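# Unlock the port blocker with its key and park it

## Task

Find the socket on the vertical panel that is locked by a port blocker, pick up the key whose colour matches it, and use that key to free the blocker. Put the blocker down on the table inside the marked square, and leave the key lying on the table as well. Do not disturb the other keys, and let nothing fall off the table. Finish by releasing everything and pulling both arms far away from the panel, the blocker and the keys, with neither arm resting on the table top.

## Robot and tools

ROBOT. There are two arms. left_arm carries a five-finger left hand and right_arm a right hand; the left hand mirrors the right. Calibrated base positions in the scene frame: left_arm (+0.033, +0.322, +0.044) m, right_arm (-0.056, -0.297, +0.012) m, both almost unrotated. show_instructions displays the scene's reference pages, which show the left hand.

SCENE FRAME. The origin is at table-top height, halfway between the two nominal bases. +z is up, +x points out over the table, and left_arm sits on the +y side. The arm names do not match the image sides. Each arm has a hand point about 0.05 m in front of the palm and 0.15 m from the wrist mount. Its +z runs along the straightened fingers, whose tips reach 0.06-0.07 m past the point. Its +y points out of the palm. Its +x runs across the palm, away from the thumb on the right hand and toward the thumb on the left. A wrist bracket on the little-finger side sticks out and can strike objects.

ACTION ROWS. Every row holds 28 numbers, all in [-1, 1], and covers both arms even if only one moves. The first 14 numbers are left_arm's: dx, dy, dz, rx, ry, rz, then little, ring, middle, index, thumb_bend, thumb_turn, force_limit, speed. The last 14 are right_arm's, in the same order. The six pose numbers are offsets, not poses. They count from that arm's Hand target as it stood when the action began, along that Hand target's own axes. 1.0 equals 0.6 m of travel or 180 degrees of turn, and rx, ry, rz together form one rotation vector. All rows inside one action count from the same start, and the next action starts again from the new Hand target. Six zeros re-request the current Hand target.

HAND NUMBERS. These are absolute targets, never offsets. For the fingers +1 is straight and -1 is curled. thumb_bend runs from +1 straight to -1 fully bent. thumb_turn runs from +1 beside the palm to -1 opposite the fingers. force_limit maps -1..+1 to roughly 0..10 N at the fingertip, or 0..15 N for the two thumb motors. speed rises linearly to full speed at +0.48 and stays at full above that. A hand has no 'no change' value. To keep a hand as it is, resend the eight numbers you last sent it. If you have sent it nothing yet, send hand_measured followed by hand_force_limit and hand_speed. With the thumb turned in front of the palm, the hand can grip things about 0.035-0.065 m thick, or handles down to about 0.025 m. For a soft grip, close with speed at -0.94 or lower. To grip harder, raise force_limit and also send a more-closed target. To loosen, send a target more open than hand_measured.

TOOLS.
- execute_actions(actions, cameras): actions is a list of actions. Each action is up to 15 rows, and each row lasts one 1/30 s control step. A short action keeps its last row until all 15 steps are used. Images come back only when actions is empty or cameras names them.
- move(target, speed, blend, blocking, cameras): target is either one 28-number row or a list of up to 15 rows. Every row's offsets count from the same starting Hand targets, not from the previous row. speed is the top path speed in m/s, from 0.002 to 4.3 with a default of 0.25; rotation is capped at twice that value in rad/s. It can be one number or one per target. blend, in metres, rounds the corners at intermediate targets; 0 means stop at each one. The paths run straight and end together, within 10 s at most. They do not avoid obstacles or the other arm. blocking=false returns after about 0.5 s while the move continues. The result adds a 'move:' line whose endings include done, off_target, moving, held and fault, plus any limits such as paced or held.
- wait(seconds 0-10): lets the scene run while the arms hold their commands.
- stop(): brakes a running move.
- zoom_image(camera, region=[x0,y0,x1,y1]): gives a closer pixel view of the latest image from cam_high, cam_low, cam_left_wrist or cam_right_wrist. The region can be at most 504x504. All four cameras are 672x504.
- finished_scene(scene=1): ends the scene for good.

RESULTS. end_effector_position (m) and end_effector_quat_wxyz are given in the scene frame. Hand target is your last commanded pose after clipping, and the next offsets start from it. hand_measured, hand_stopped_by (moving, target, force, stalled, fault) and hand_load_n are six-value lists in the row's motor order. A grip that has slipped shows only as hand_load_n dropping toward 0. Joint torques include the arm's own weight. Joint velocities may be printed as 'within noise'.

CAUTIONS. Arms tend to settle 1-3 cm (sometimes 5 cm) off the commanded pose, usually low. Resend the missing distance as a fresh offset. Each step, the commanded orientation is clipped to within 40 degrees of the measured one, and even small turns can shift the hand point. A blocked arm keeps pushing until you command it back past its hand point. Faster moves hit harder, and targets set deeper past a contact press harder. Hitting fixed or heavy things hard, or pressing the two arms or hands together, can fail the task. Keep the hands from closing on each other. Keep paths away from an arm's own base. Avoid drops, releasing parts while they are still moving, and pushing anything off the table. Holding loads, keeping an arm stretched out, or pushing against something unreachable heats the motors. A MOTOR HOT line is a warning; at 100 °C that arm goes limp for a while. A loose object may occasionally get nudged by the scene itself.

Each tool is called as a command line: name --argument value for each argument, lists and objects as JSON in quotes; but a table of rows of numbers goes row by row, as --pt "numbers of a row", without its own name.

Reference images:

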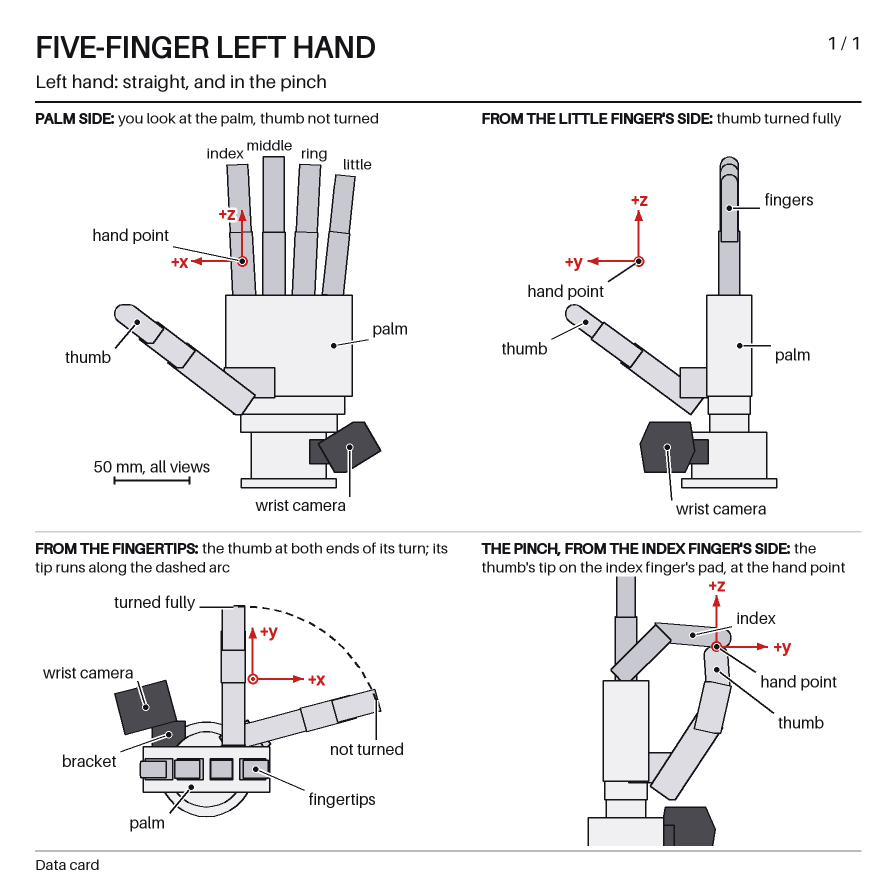

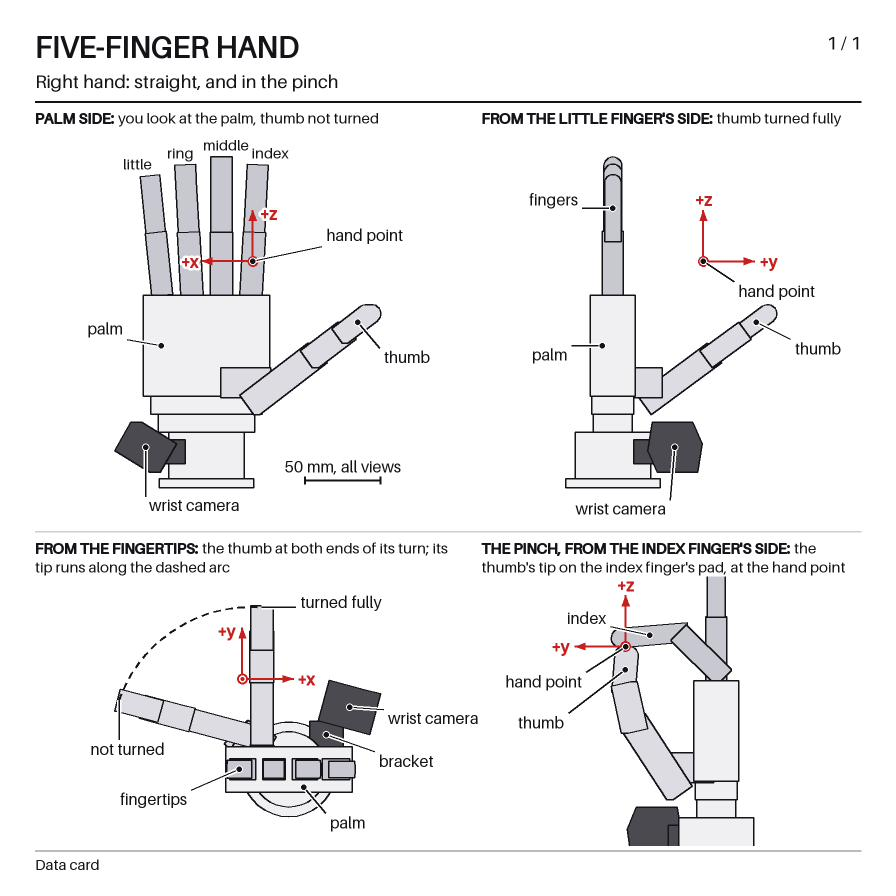

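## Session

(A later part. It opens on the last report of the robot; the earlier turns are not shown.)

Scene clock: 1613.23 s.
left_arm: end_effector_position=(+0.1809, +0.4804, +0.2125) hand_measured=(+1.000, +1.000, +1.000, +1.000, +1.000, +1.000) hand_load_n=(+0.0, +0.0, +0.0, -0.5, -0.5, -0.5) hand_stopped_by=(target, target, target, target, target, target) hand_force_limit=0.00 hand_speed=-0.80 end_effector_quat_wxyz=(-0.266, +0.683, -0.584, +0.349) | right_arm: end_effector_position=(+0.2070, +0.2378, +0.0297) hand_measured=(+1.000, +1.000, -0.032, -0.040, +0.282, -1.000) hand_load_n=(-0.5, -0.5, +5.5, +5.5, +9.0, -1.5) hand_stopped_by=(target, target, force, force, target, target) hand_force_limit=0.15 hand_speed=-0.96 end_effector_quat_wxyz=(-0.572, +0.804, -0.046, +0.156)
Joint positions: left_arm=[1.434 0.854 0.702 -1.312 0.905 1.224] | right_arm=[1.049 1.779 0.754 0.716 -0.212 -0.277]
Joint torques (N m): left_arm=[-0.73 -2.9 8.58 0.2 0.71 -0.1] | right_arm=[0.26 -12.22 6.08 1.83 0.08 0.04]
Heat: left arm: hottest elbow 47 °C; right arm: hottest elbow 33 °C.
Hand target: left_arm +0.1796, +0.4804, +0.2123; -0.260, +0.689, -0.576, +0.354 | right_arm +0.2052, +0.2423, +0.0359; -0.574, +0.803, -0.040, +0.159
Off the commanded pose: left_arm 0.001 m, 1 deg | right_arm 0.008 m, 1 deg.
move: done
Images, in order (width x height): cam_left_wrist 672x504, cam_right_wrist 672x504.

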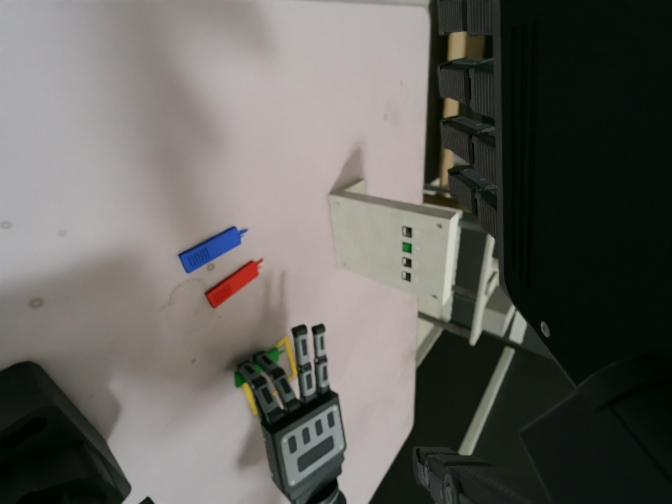

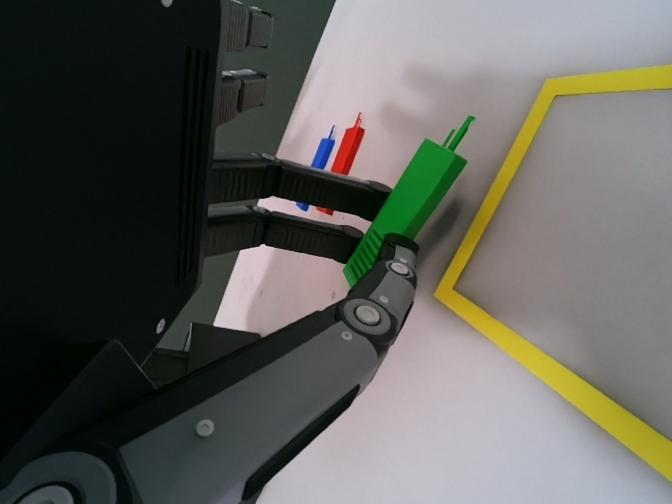

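move --pt "0 0 0 0 0 0 1 1 1 1 1 1 0.0 -0.8 0.0363 -0.1617 -0.0508 0 0 0 1 1 -0.12 -0.13 0.28 -1 0.15 -0.96" --pt "0 0 0 0 0 0 1 1 1 1 1 1 0.0 -0.8 0.1658 -0.1985 0.1597 0.0151 -0.0674 -0.0211 1 1 -0.12 -0.13 0.28 -1 0.15 -0.96" --speed 0.08 --blend 0.02 --cameras '["all"]'

Scene clock: 1732.20 s.
left_arm: end_effector_position=(+0.1809, +0.4804, +0.2125) hand_measured=(+1.000, +1.000, +1.000, +1.000, +1.000, +1.000) hand_load_n=(+0.0, +0.0, +0.0, +0.0, +0.0, -0.5) hand_stopped_by=(target, target, target, target, target, target) hand_force_limit=0.00 hand_speed=-0.80 end_effector_quat_wxyz=(-0.266, +0.683, -0.584, +0.349) | right_arm: end_effector_position=(+0.2991, +0.3349, +0.1292) hand_measured=(+1.000, +1.000, -0.032, -0.040, +0.282, -1.000) hand_load_n=(+0.0, +0.0, +5.5, +5.0, +8.5, -1.0) hand_stopped_by=(target, target, force, force, target, target) hand_force_limit=0.15 hand_speed=-0.96 end_effector_quat_wxyz=(-0.582, +0.808, +0.044, +0.082)
Joint positions: left_arm=[1.434 0.854 0.702 -1.312 0.905 1.224] | right_arm=[0.939 1.87 1.298 0.204 -0.54 -0.39]
Joint torques (N m): left_arm=[-0.73 -2.96 8.58 0.18 0.7 -0.11] | right_arm=[-1.08 -14.21 11.25 1.72 -0.28 -0.04]
Heat: left arm: hottest elbow 47 °C; right arm: hottest elbow 34 °C.
Hand target: left_arm +0.1796, +0.4804, +0.2123; -0.260, +0.689, -0.576, +0.354 | right_arm +0.3139, +0.3454, +0.1399; -0.588, +0.802, +0.052, +0.093
Off the commanded pose: left_arm 0.001 m, 1 deg | right_arm 0.021 m, 2 deg.
move: off_target (right_arm)

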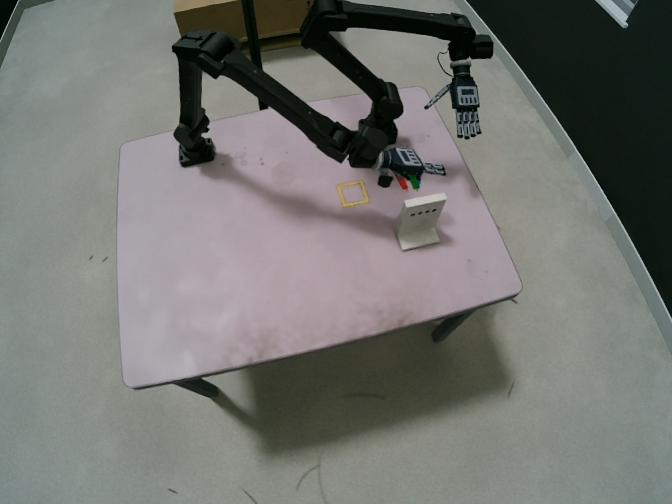

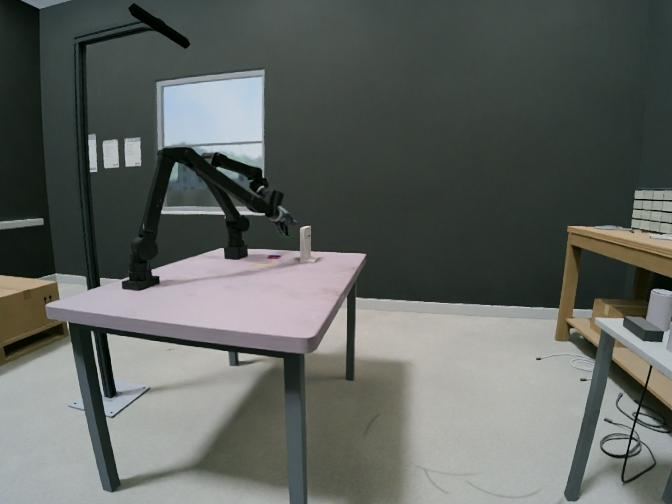

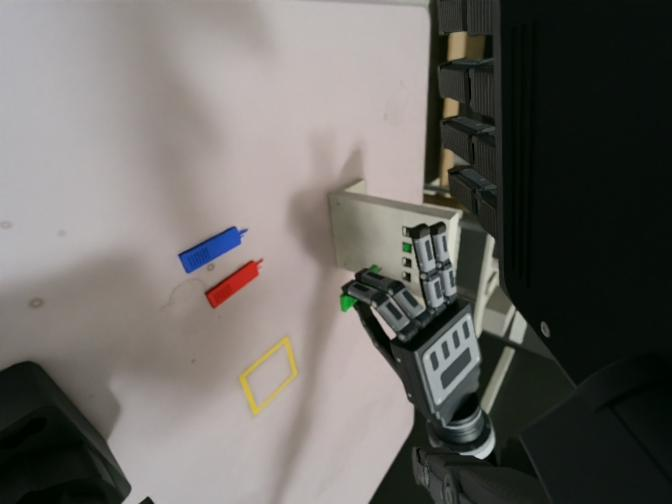

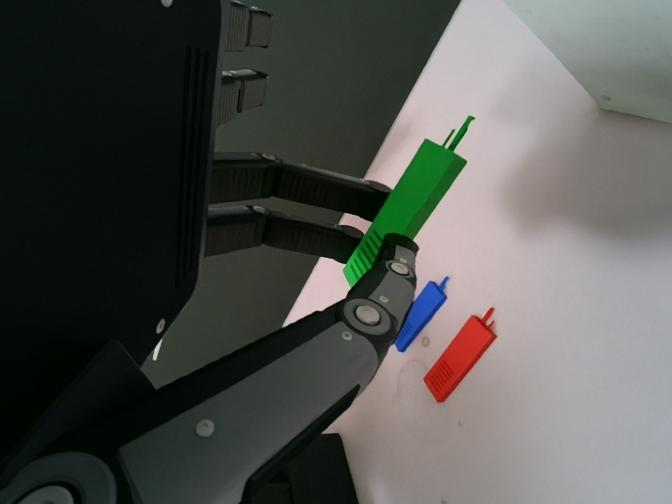

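zoom_image --camera "cam_left_wrist" --region '[320, 190, 480, 330]'

zoom_image --camera "cam_right_wrist" --region '[320, 90, 672, 300]'

Scaled by 3.150 from the camera's 672x504 image, which has a finer 960x720 frame.

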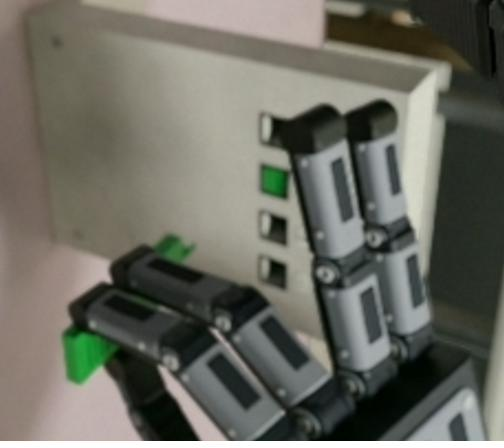

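Scaled by 1.432 from the camera's 672x504 image, which has a finer 960x720 frame.

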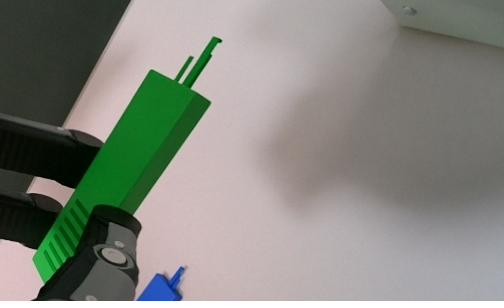

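zoom_image --camera "cam_high" --region '[370, 130, 460, 260]'

zoom_image --camera "cam_low" --region '[250, 180, 340, 280]'

Scaled by 3.877 from the camera's 672x504 image, which has a finer 960x720 frame.

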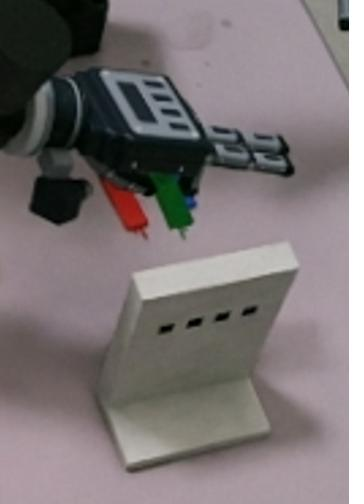

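Scaled by 5.040 from the camera's 672x504 image, which has a finer 960x720 frame.

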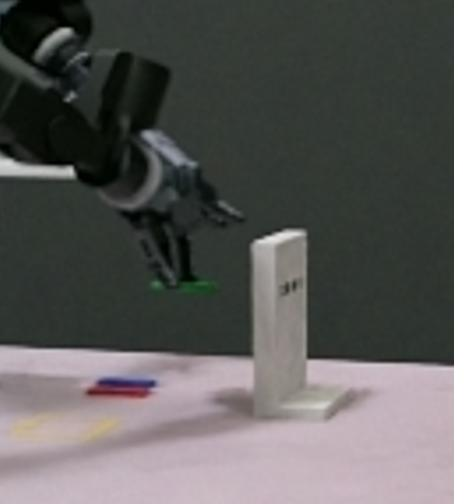

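zoom_image --camera "cam_left_wrist" --region '[335, 240, 425, 320]'

zoom_image --camera "cam_high" --region '[400, 170, 450, 220]'

zoom_image --camera "cam_low" --region '[270, 220, 320, 270]'

Scaled by 5.600 from the camera's 672x504 image, which has a finer 960x720 frame.

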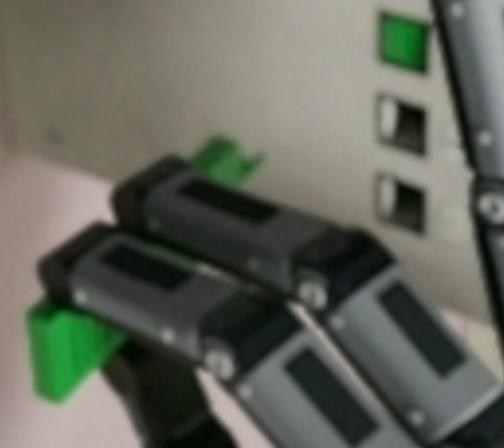

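Scaled by 10.080 from the camera's 672x504 image, which has a finer 960x720 frame.

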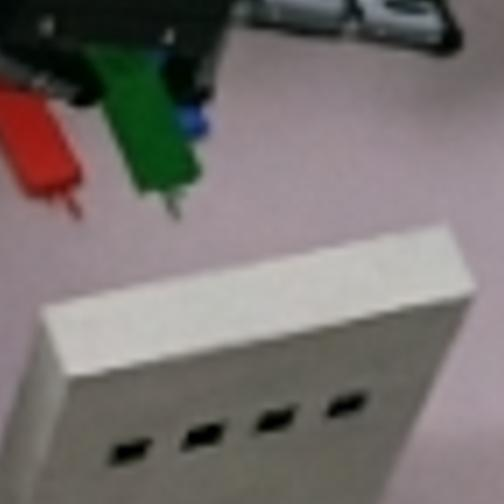

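Scaled by 10.080 from the camera's 672x504 image, which has a finer 960x720 frame.

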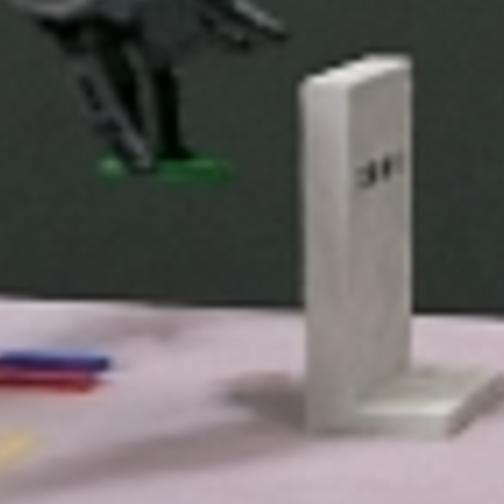

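execute_actions --actions '[]' --cameras '["all"]'

Scene clock: 1846.50 s.
left_arm: end_effector_position=(+0.1809, +0.4804, +0.2125) hand_measured=(+1.000, +1.000, +1.000, +1.000, +1.000, +1.000) hand_load_n=(+0.0, +0.0, +0.0, +0.0, +0.0, +0.0) hand_stopped_by=(target, target, target, target, target, target) hand_force_limit=0.00 hand_speed=-0.80 end_effector_quat_wxyz=(-0.266, +0.683, -0.584, +0.349) | right_arm: end_effector_position=(+0.2991, +0.3348, +0.1292) hand_measured=(+1.000, +1.000, -0.032, -0.040, +0.282, -1.000) hand_load_n=(+0.0, +0.0, +5.5, +5.0, +8.5, -1.5) hand_stopped_by=(target, target, force, force, target, target) hand_force_limit=0.15 hand_speed=-0.96 end_effector_quat_wxyz=(-0.582, +0.808, +0.044, +0.082)
Joint positions: left_arm=[1.434 0.854 0.702 -1.312 0.905 1.224] | right_arm=[0.939 1.87 1.298 0.204 -0.54 -0.39]
Joint velocities: within noise
Joint torques (N m): left_arm=[-0.79 -2.67 8.59 0.18 0.71 -0.09] | right_arm=[-1.08 -14.21 11.28 1.74 -0.28 -0.03]
Heat: left arm: hottest elbow 47 °C; right arm: hottest elbow 43 °C.
Hand target: left_arm +0.1796, +0.4804, +0.2123; -0.260, +0.689, -0.576, +0.354 | right_arm +0.3139, +0.3453, +0.1398; -0.588, +0.802, +0.052, +0.093
Off the commanded pose: left_arm 0.001 m, 1 deg | right_arm 0.021 m, 2 deg.

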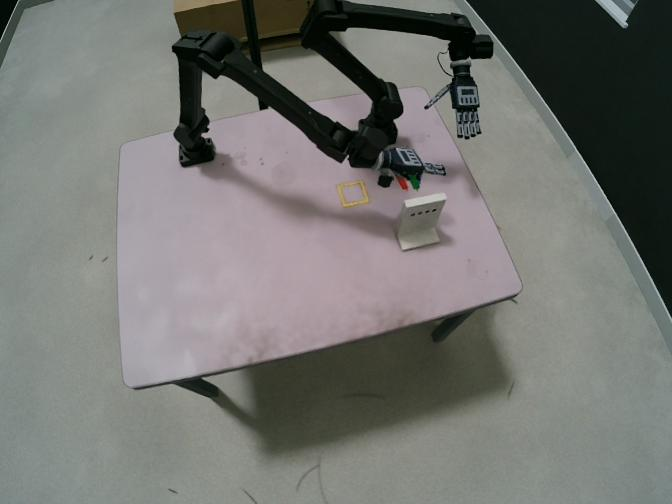

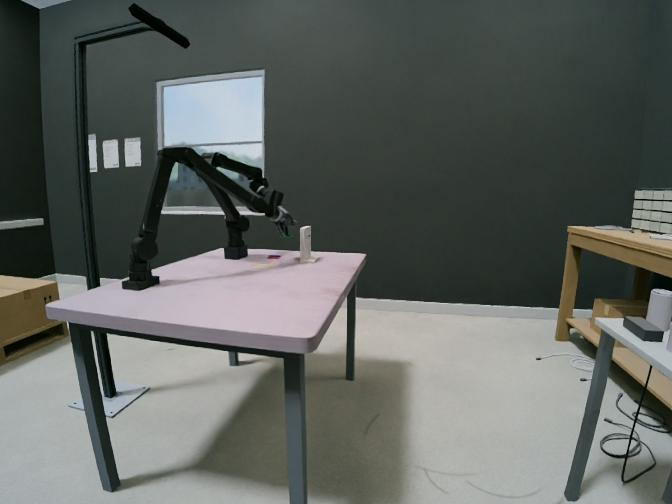

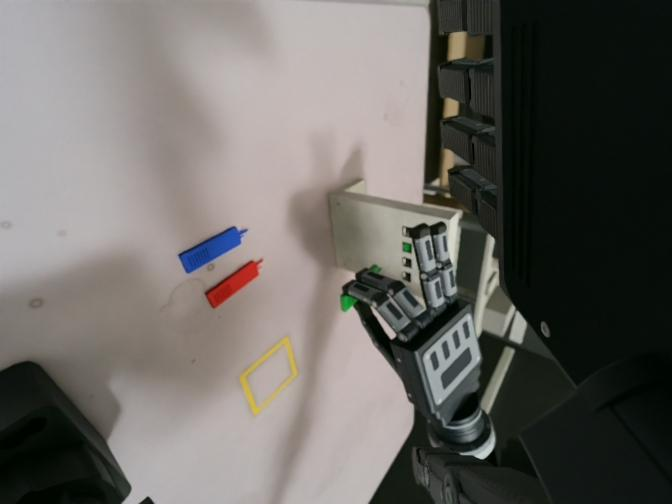

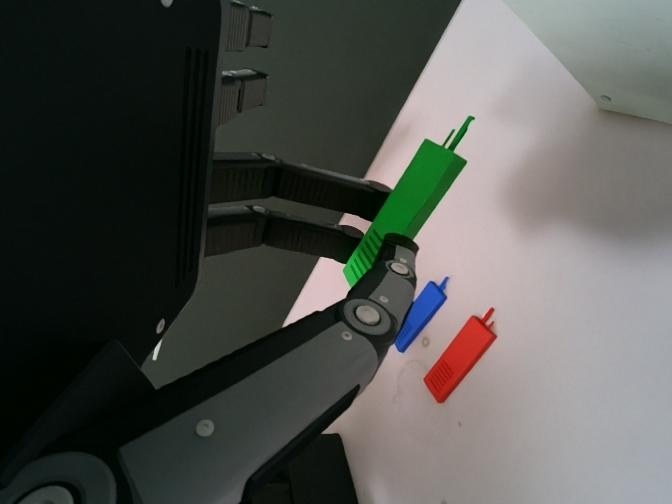

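zoom_image --camera "cam_left_wrist" --region '[330, 210, 440, 310]'

zoom_image --camera "cam_high" --region '[390, 160, 460, 220]'

zoom_image --camera "cam_low" --region '[260, 200, 330, 270]'

Scaled by 4.582 from the camera's 672x504 image, which has a finer 960x720 frame.

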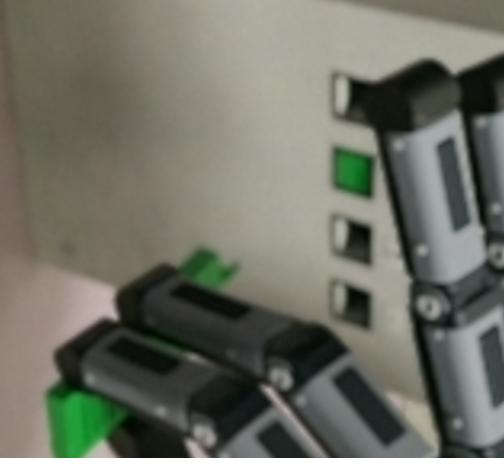

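Scaled by 7.200 from the camera's 672x504 image, which has a finer 960x720 frame.

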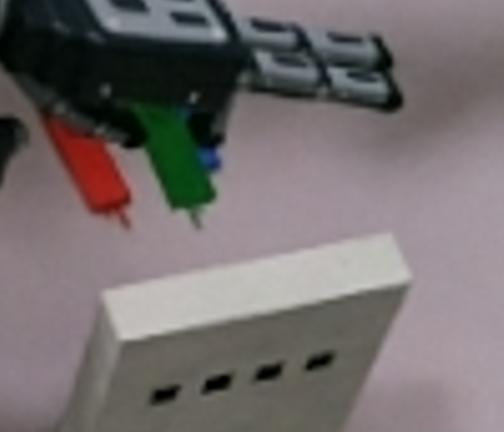

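Scaled by 7.200 from the camera's 672x504 image, which has a finer 960x720 frame.

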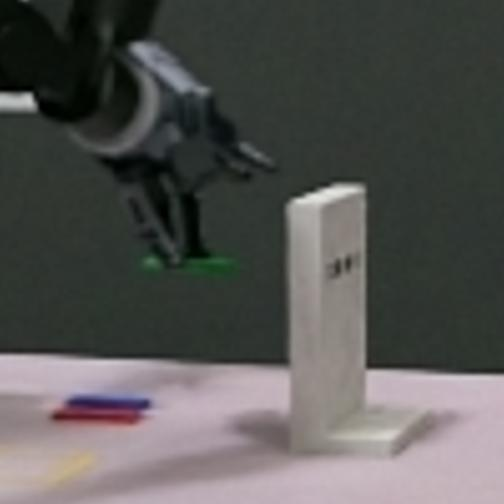

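move --target '[0,0,0,0,0,0,1,1,1,1,1,1,0.0,-0.8,0.057,0.0112,0.0051,0,0,0,1,1,-0.12,-0.13,0.28,-1,0.15,-0.96]' --speed 0.06 --cameras '["cam_high","cam_low","cam_left_wrist","cam_right_wrist"]'

Scene clock: 1876.40 s.
left_arm: end_effector_position=(+0.1809, +0.4804, +0.2125) hand_measured=(+1.000, +1.000, +1.000, +1.000, +1.000, +1.000) hand_load_n=(+0.0, +0.0, +0.0, +0.0, +0.0, +0.0) hand_stopped_by=(target, target, target, target, target, target) hand_force_limit=0.00 hand_speed=-0.80 end_effector_quat_wxyz=(-0.266, +0.683, -0.584, +0.349) | right_arm: end_effector_position=(+0.3359, +0.3342, +0.1293) hand_measured=(+1.000, +1.000, -0.032, -0.040, +0.282, -1.000) hand_load_n=(+0.0, +0.0, +5.5, +5.0, +8.5, -1.0) hand_stopped_by=(target, target, force, force, target, target) hand_force_limit=0.15 hand_speed=-0.96 end_effector_quat_wxyz=(-0.582, +0.808, +0.042, +0.083)
Joint positions: left_arm=[1.434 0.854 0.702 -1.312 0.905 1.224] | right_arm=[0.891 1.919 1.377 0.164 -0.582 -0.408]
Joint torques (N m): left_arm=[-0.62 -2.84 8.55 0.2 0.71 -0.09] | right_arm=[-0.73 -14.92 11.4 1.68 -0.3 -0.02]
Heat: left arm: hottest elbow 47 °C; right arm: hottest elbow 44 °C.
Hand target: left_arm +0.1796, +0.4804, +0.2123; -0.260, +0.689, -0.576, +0.354 | right_arm +0.3490, +0.3452, +0.1398; -0.588, +0.802, +0.052, +0.093
Off the commanded pose: left_arm 0.001 m, 1 deg | right_arm 0.020 m, 2 deg.
move: off_target (right_arm)

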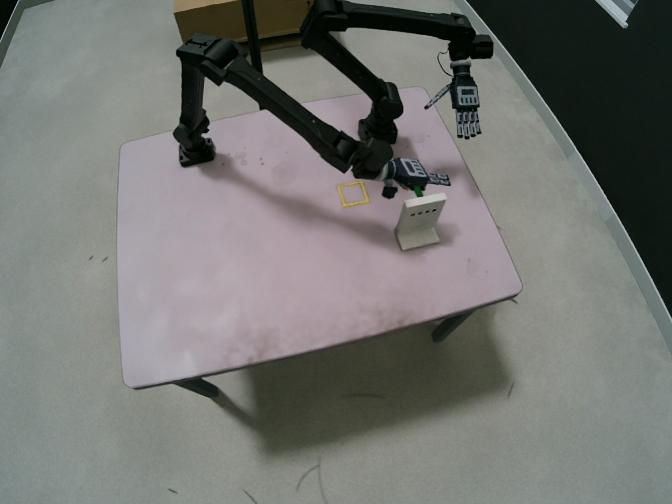

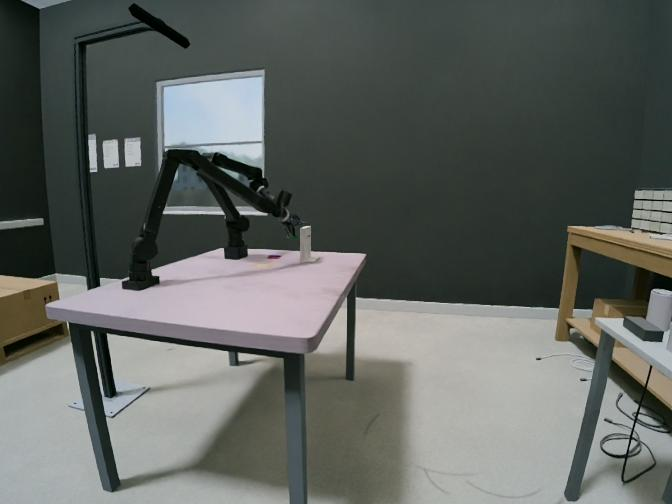

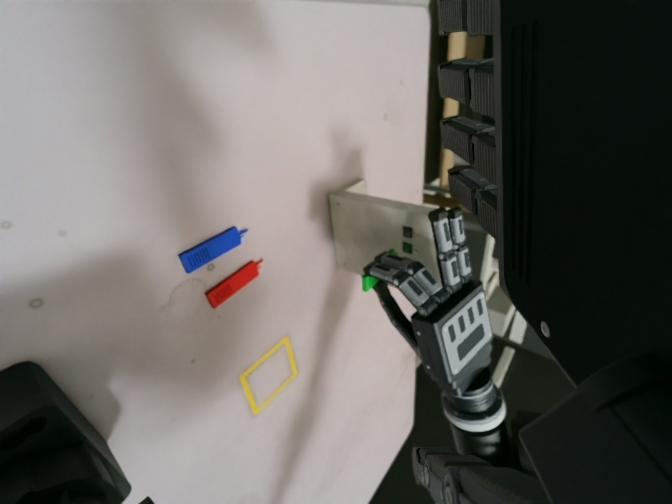

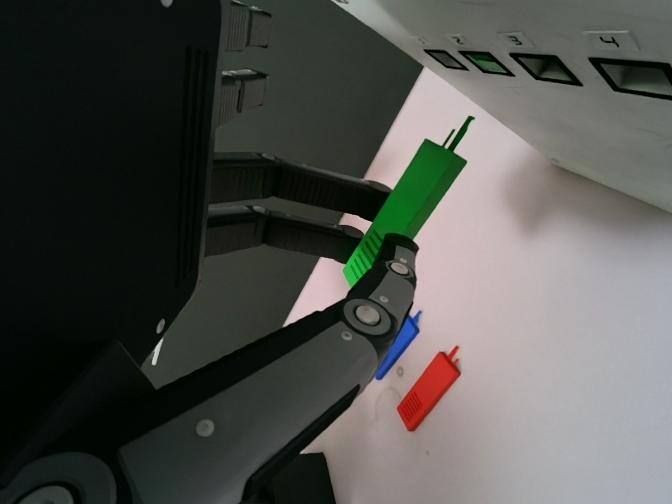

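zoom_image --camera "cam_right_wrist" --region '[400, 10, 600, 180]'

zoom_image --camera "cam_left_wrist" --region '[340, 200, 440, 300]'

zoom_image --camera "cam_high" --region '[395, 165, 455, 220]'

zoom_image --camera "cam_low" --region '[265, 205, 325, 270]'

Scaled by 2.520 from the camera's 672x504 image, which has a finer 960x720 frame.

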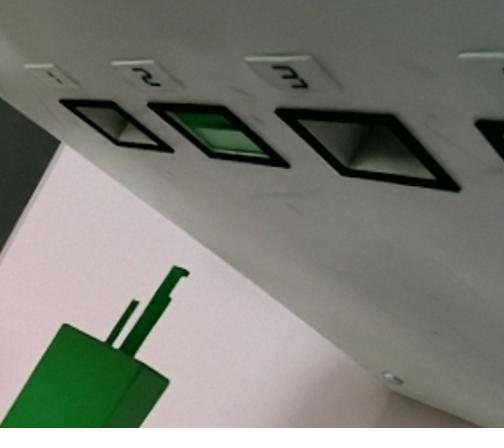

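Scaled by 5.040 from the camera's 672x504 image, which has a finer 960x720 frame.

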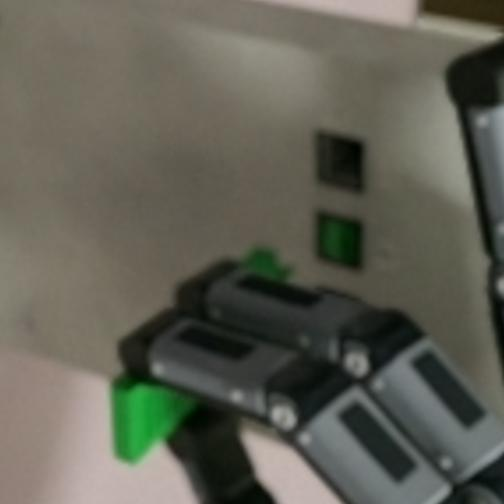

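Scaled by 8.400 from the camera's 672x504 image, which has a finer 960x720 frame.

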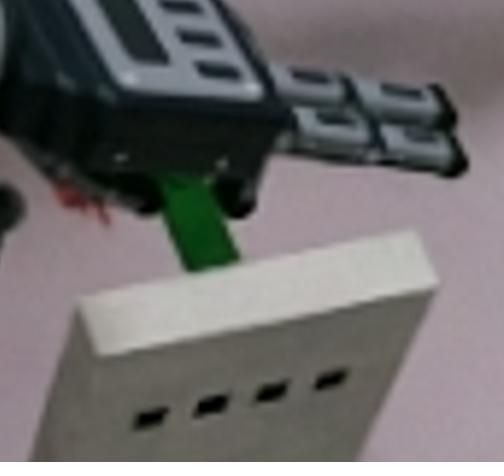

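Scaled by 7.754 from the camera's 672x504 image, which has a finer 960x720 frame.

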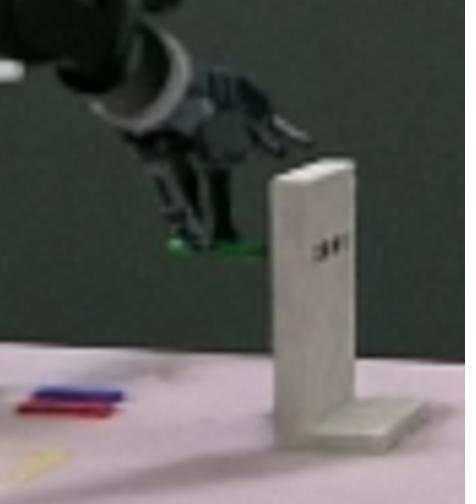

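zoom_image --camera "cam_right_wrist" --region '[330, 100, 490, 290]'

Scaled by 2.653 from the camera's 672x504 image, which has a finer 960x720 frame.

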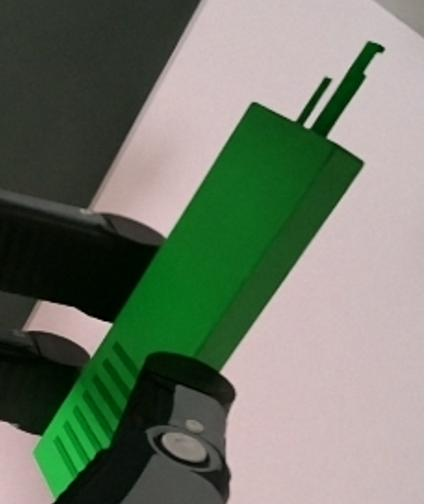

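zoom_image --camera "cam_low" --region '[280, 220, 320, 250]'

zoom_image --camera "cam_low" --region '[290, 215, 330, 270]'

Scaled by 12.600 from the camera's 672x504 image, which has a finer 960x720 frame.

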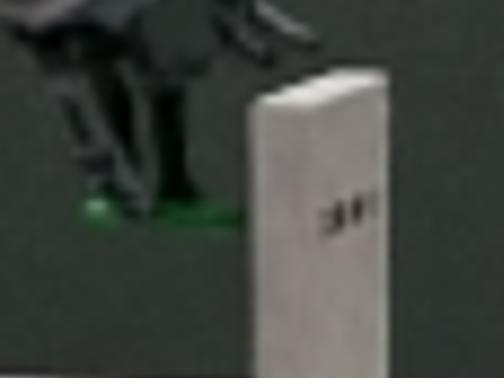

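Scaled by 9.164 from the camera's 672x504 image, which has a finer 960x720 frame.

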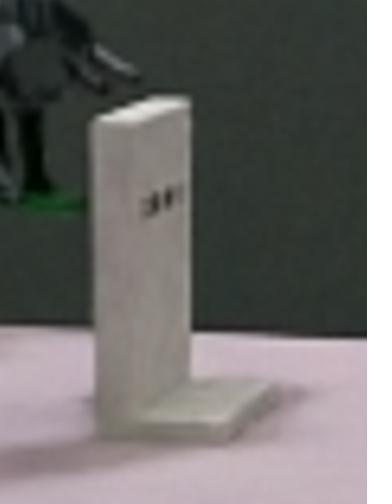

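move --target '[0,0,0,0,0,0,1,1,1,1,1,1,0.0,-0.8,0.0017,-0.006,-0.0053,0.0023,-0.0104,-0.0032,1,1,-0.12,-0.13,0.28,-1,0.15,-0.96]' --speed 0.04 --cameras '["cam_high","cam_low","cam_left_wrist","cam_right_wrist"]'

zoom_image --camera "cam_right_wrist" --region '[410, 10, 610, 180]'

zoom_image --camera "cam_low" --region '[280, 220, 320, 250]'

zoom_image --camera "cam_left_wrist" --region '[360, 210, 430, 280]'

zoom_image --camera "cam_high" --region '[395, 165, 455, 220]'

Scene clock: 2051.70 s.
left_arm: end_effector_position=(+0.1809, +0.4804, +0.2125) hand_measured=(+1.000, +1.000, +1.000, +1.000, +1.000, +1.000) hand_load_n=(+0.0, +0.0, +0.0, +0.0, +0.0, +0.0) hand_stopped_by=(target, target, target, target, target, target) hand_force_limit=0.00 hand_speed=-0.80 end_effector_quat_wxyz=(-0.266, +0.683, -0.584, +0.349) | right_arm: end_effector_position=(+0.3329, +0.3344, +0.1335) hand_measured=(+1.000, +1.000, -0.032, -0.040, +0.282, -1.000) hand_load_n=(+0.0, +0.0, +5.5, +5.0, +9.0, -1.5) hand_stopped_by=(target, target, force, force, target, target) hand_force_limit=0.15 hand_speed=-0.96 end_effector_quat_wxyz=(-0.584, +0.807, +0.058, +0.070)
Joint positions: left_arm=[1.434 0.854 0.702 -1.312 0.905 1.224] | right_arm=[0.887 1.919 1.393 0.137 -0.623 -0.426]
Joint torques (N m): left_arm=[-0.67 -2.9 8.58 0.18 0.71 -0.1] | right_arm=[-1.61 -14.97 11.48 1.68 -0.32 -0.05]
Heat: left arm: hottest elbow 48 °C; right arm: hottest elbow 49 °C.
Hand target: left_arm +0.1796, +0.4804, +0.2123; -0.260, +0.689, -0.576, +0.354 | right_arm +0.3490, +0.3433, +0.1441; -0.589, +0.801, +0.066, +0.082
Off the commanded pose: left_arm 0.001 m, 1 deg | right_arm 0.021 m, 2 deg.
move: off_target (right_arm)

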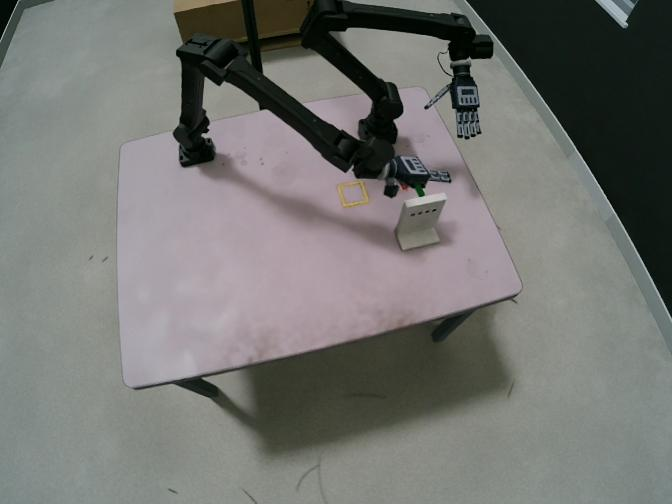

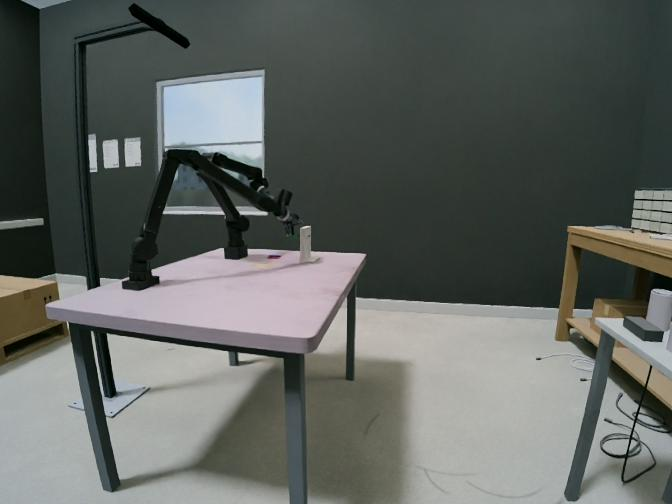

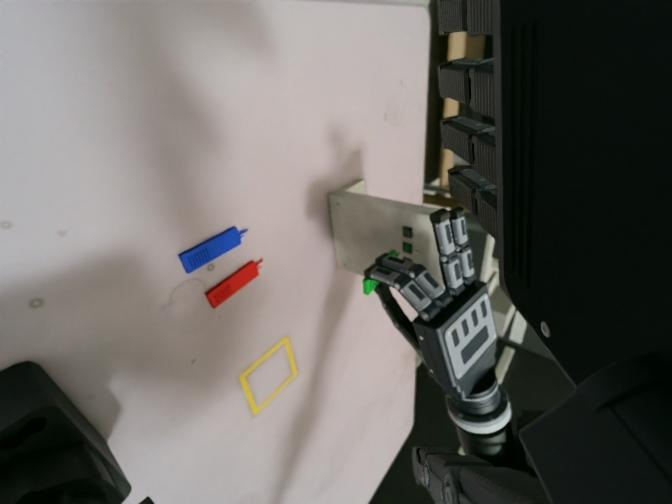

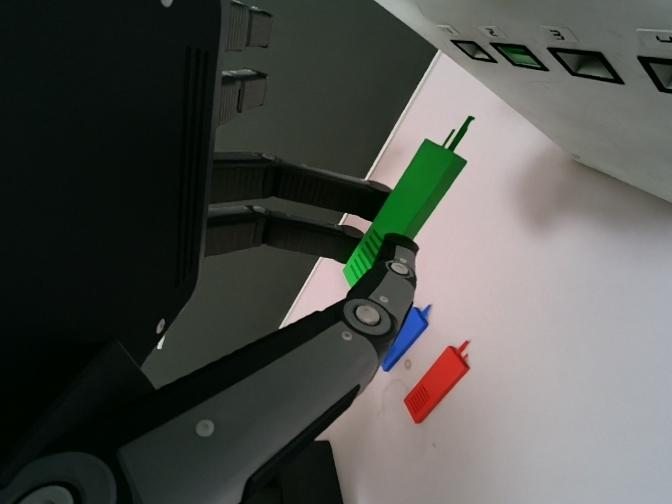

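Scaled by 2.520 from the camera's 672x504 image, which has a finer 960x720 frame.

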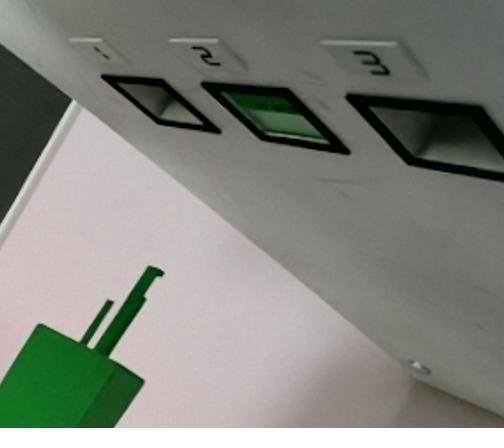

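Scaled by 12.600 from the camera's 672x504 image, which has a finer 960x720 frame.

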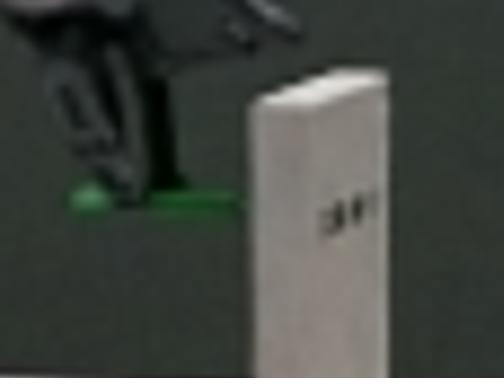

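Scaled by 7.200 from the camera's 672x504 image, which has a finer 960x720 frame.

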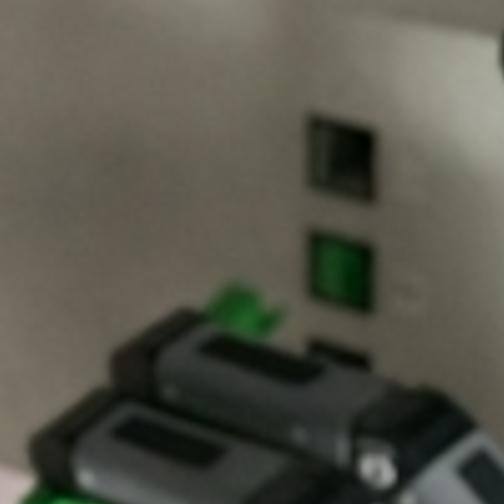

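Scaled by 8.400 from the camera's 672x504 image, which has a finer 960x720 frame.

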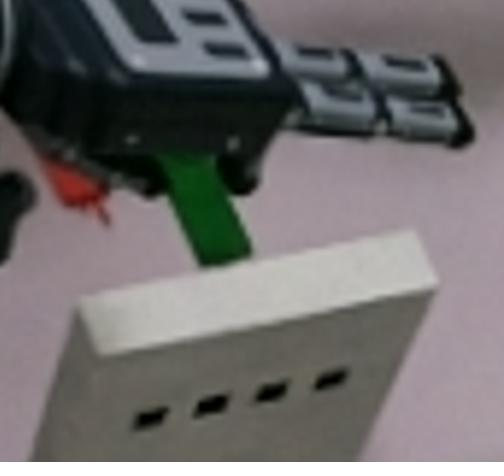

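zoom_image --camera "cam_right_wrist" --region '[480, 30, 560, 90]'

Scaled by 6.300 from the camera's 672x504 image, which has a finer 960x720 frame.

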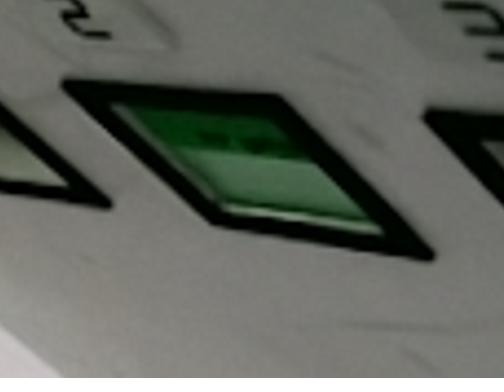

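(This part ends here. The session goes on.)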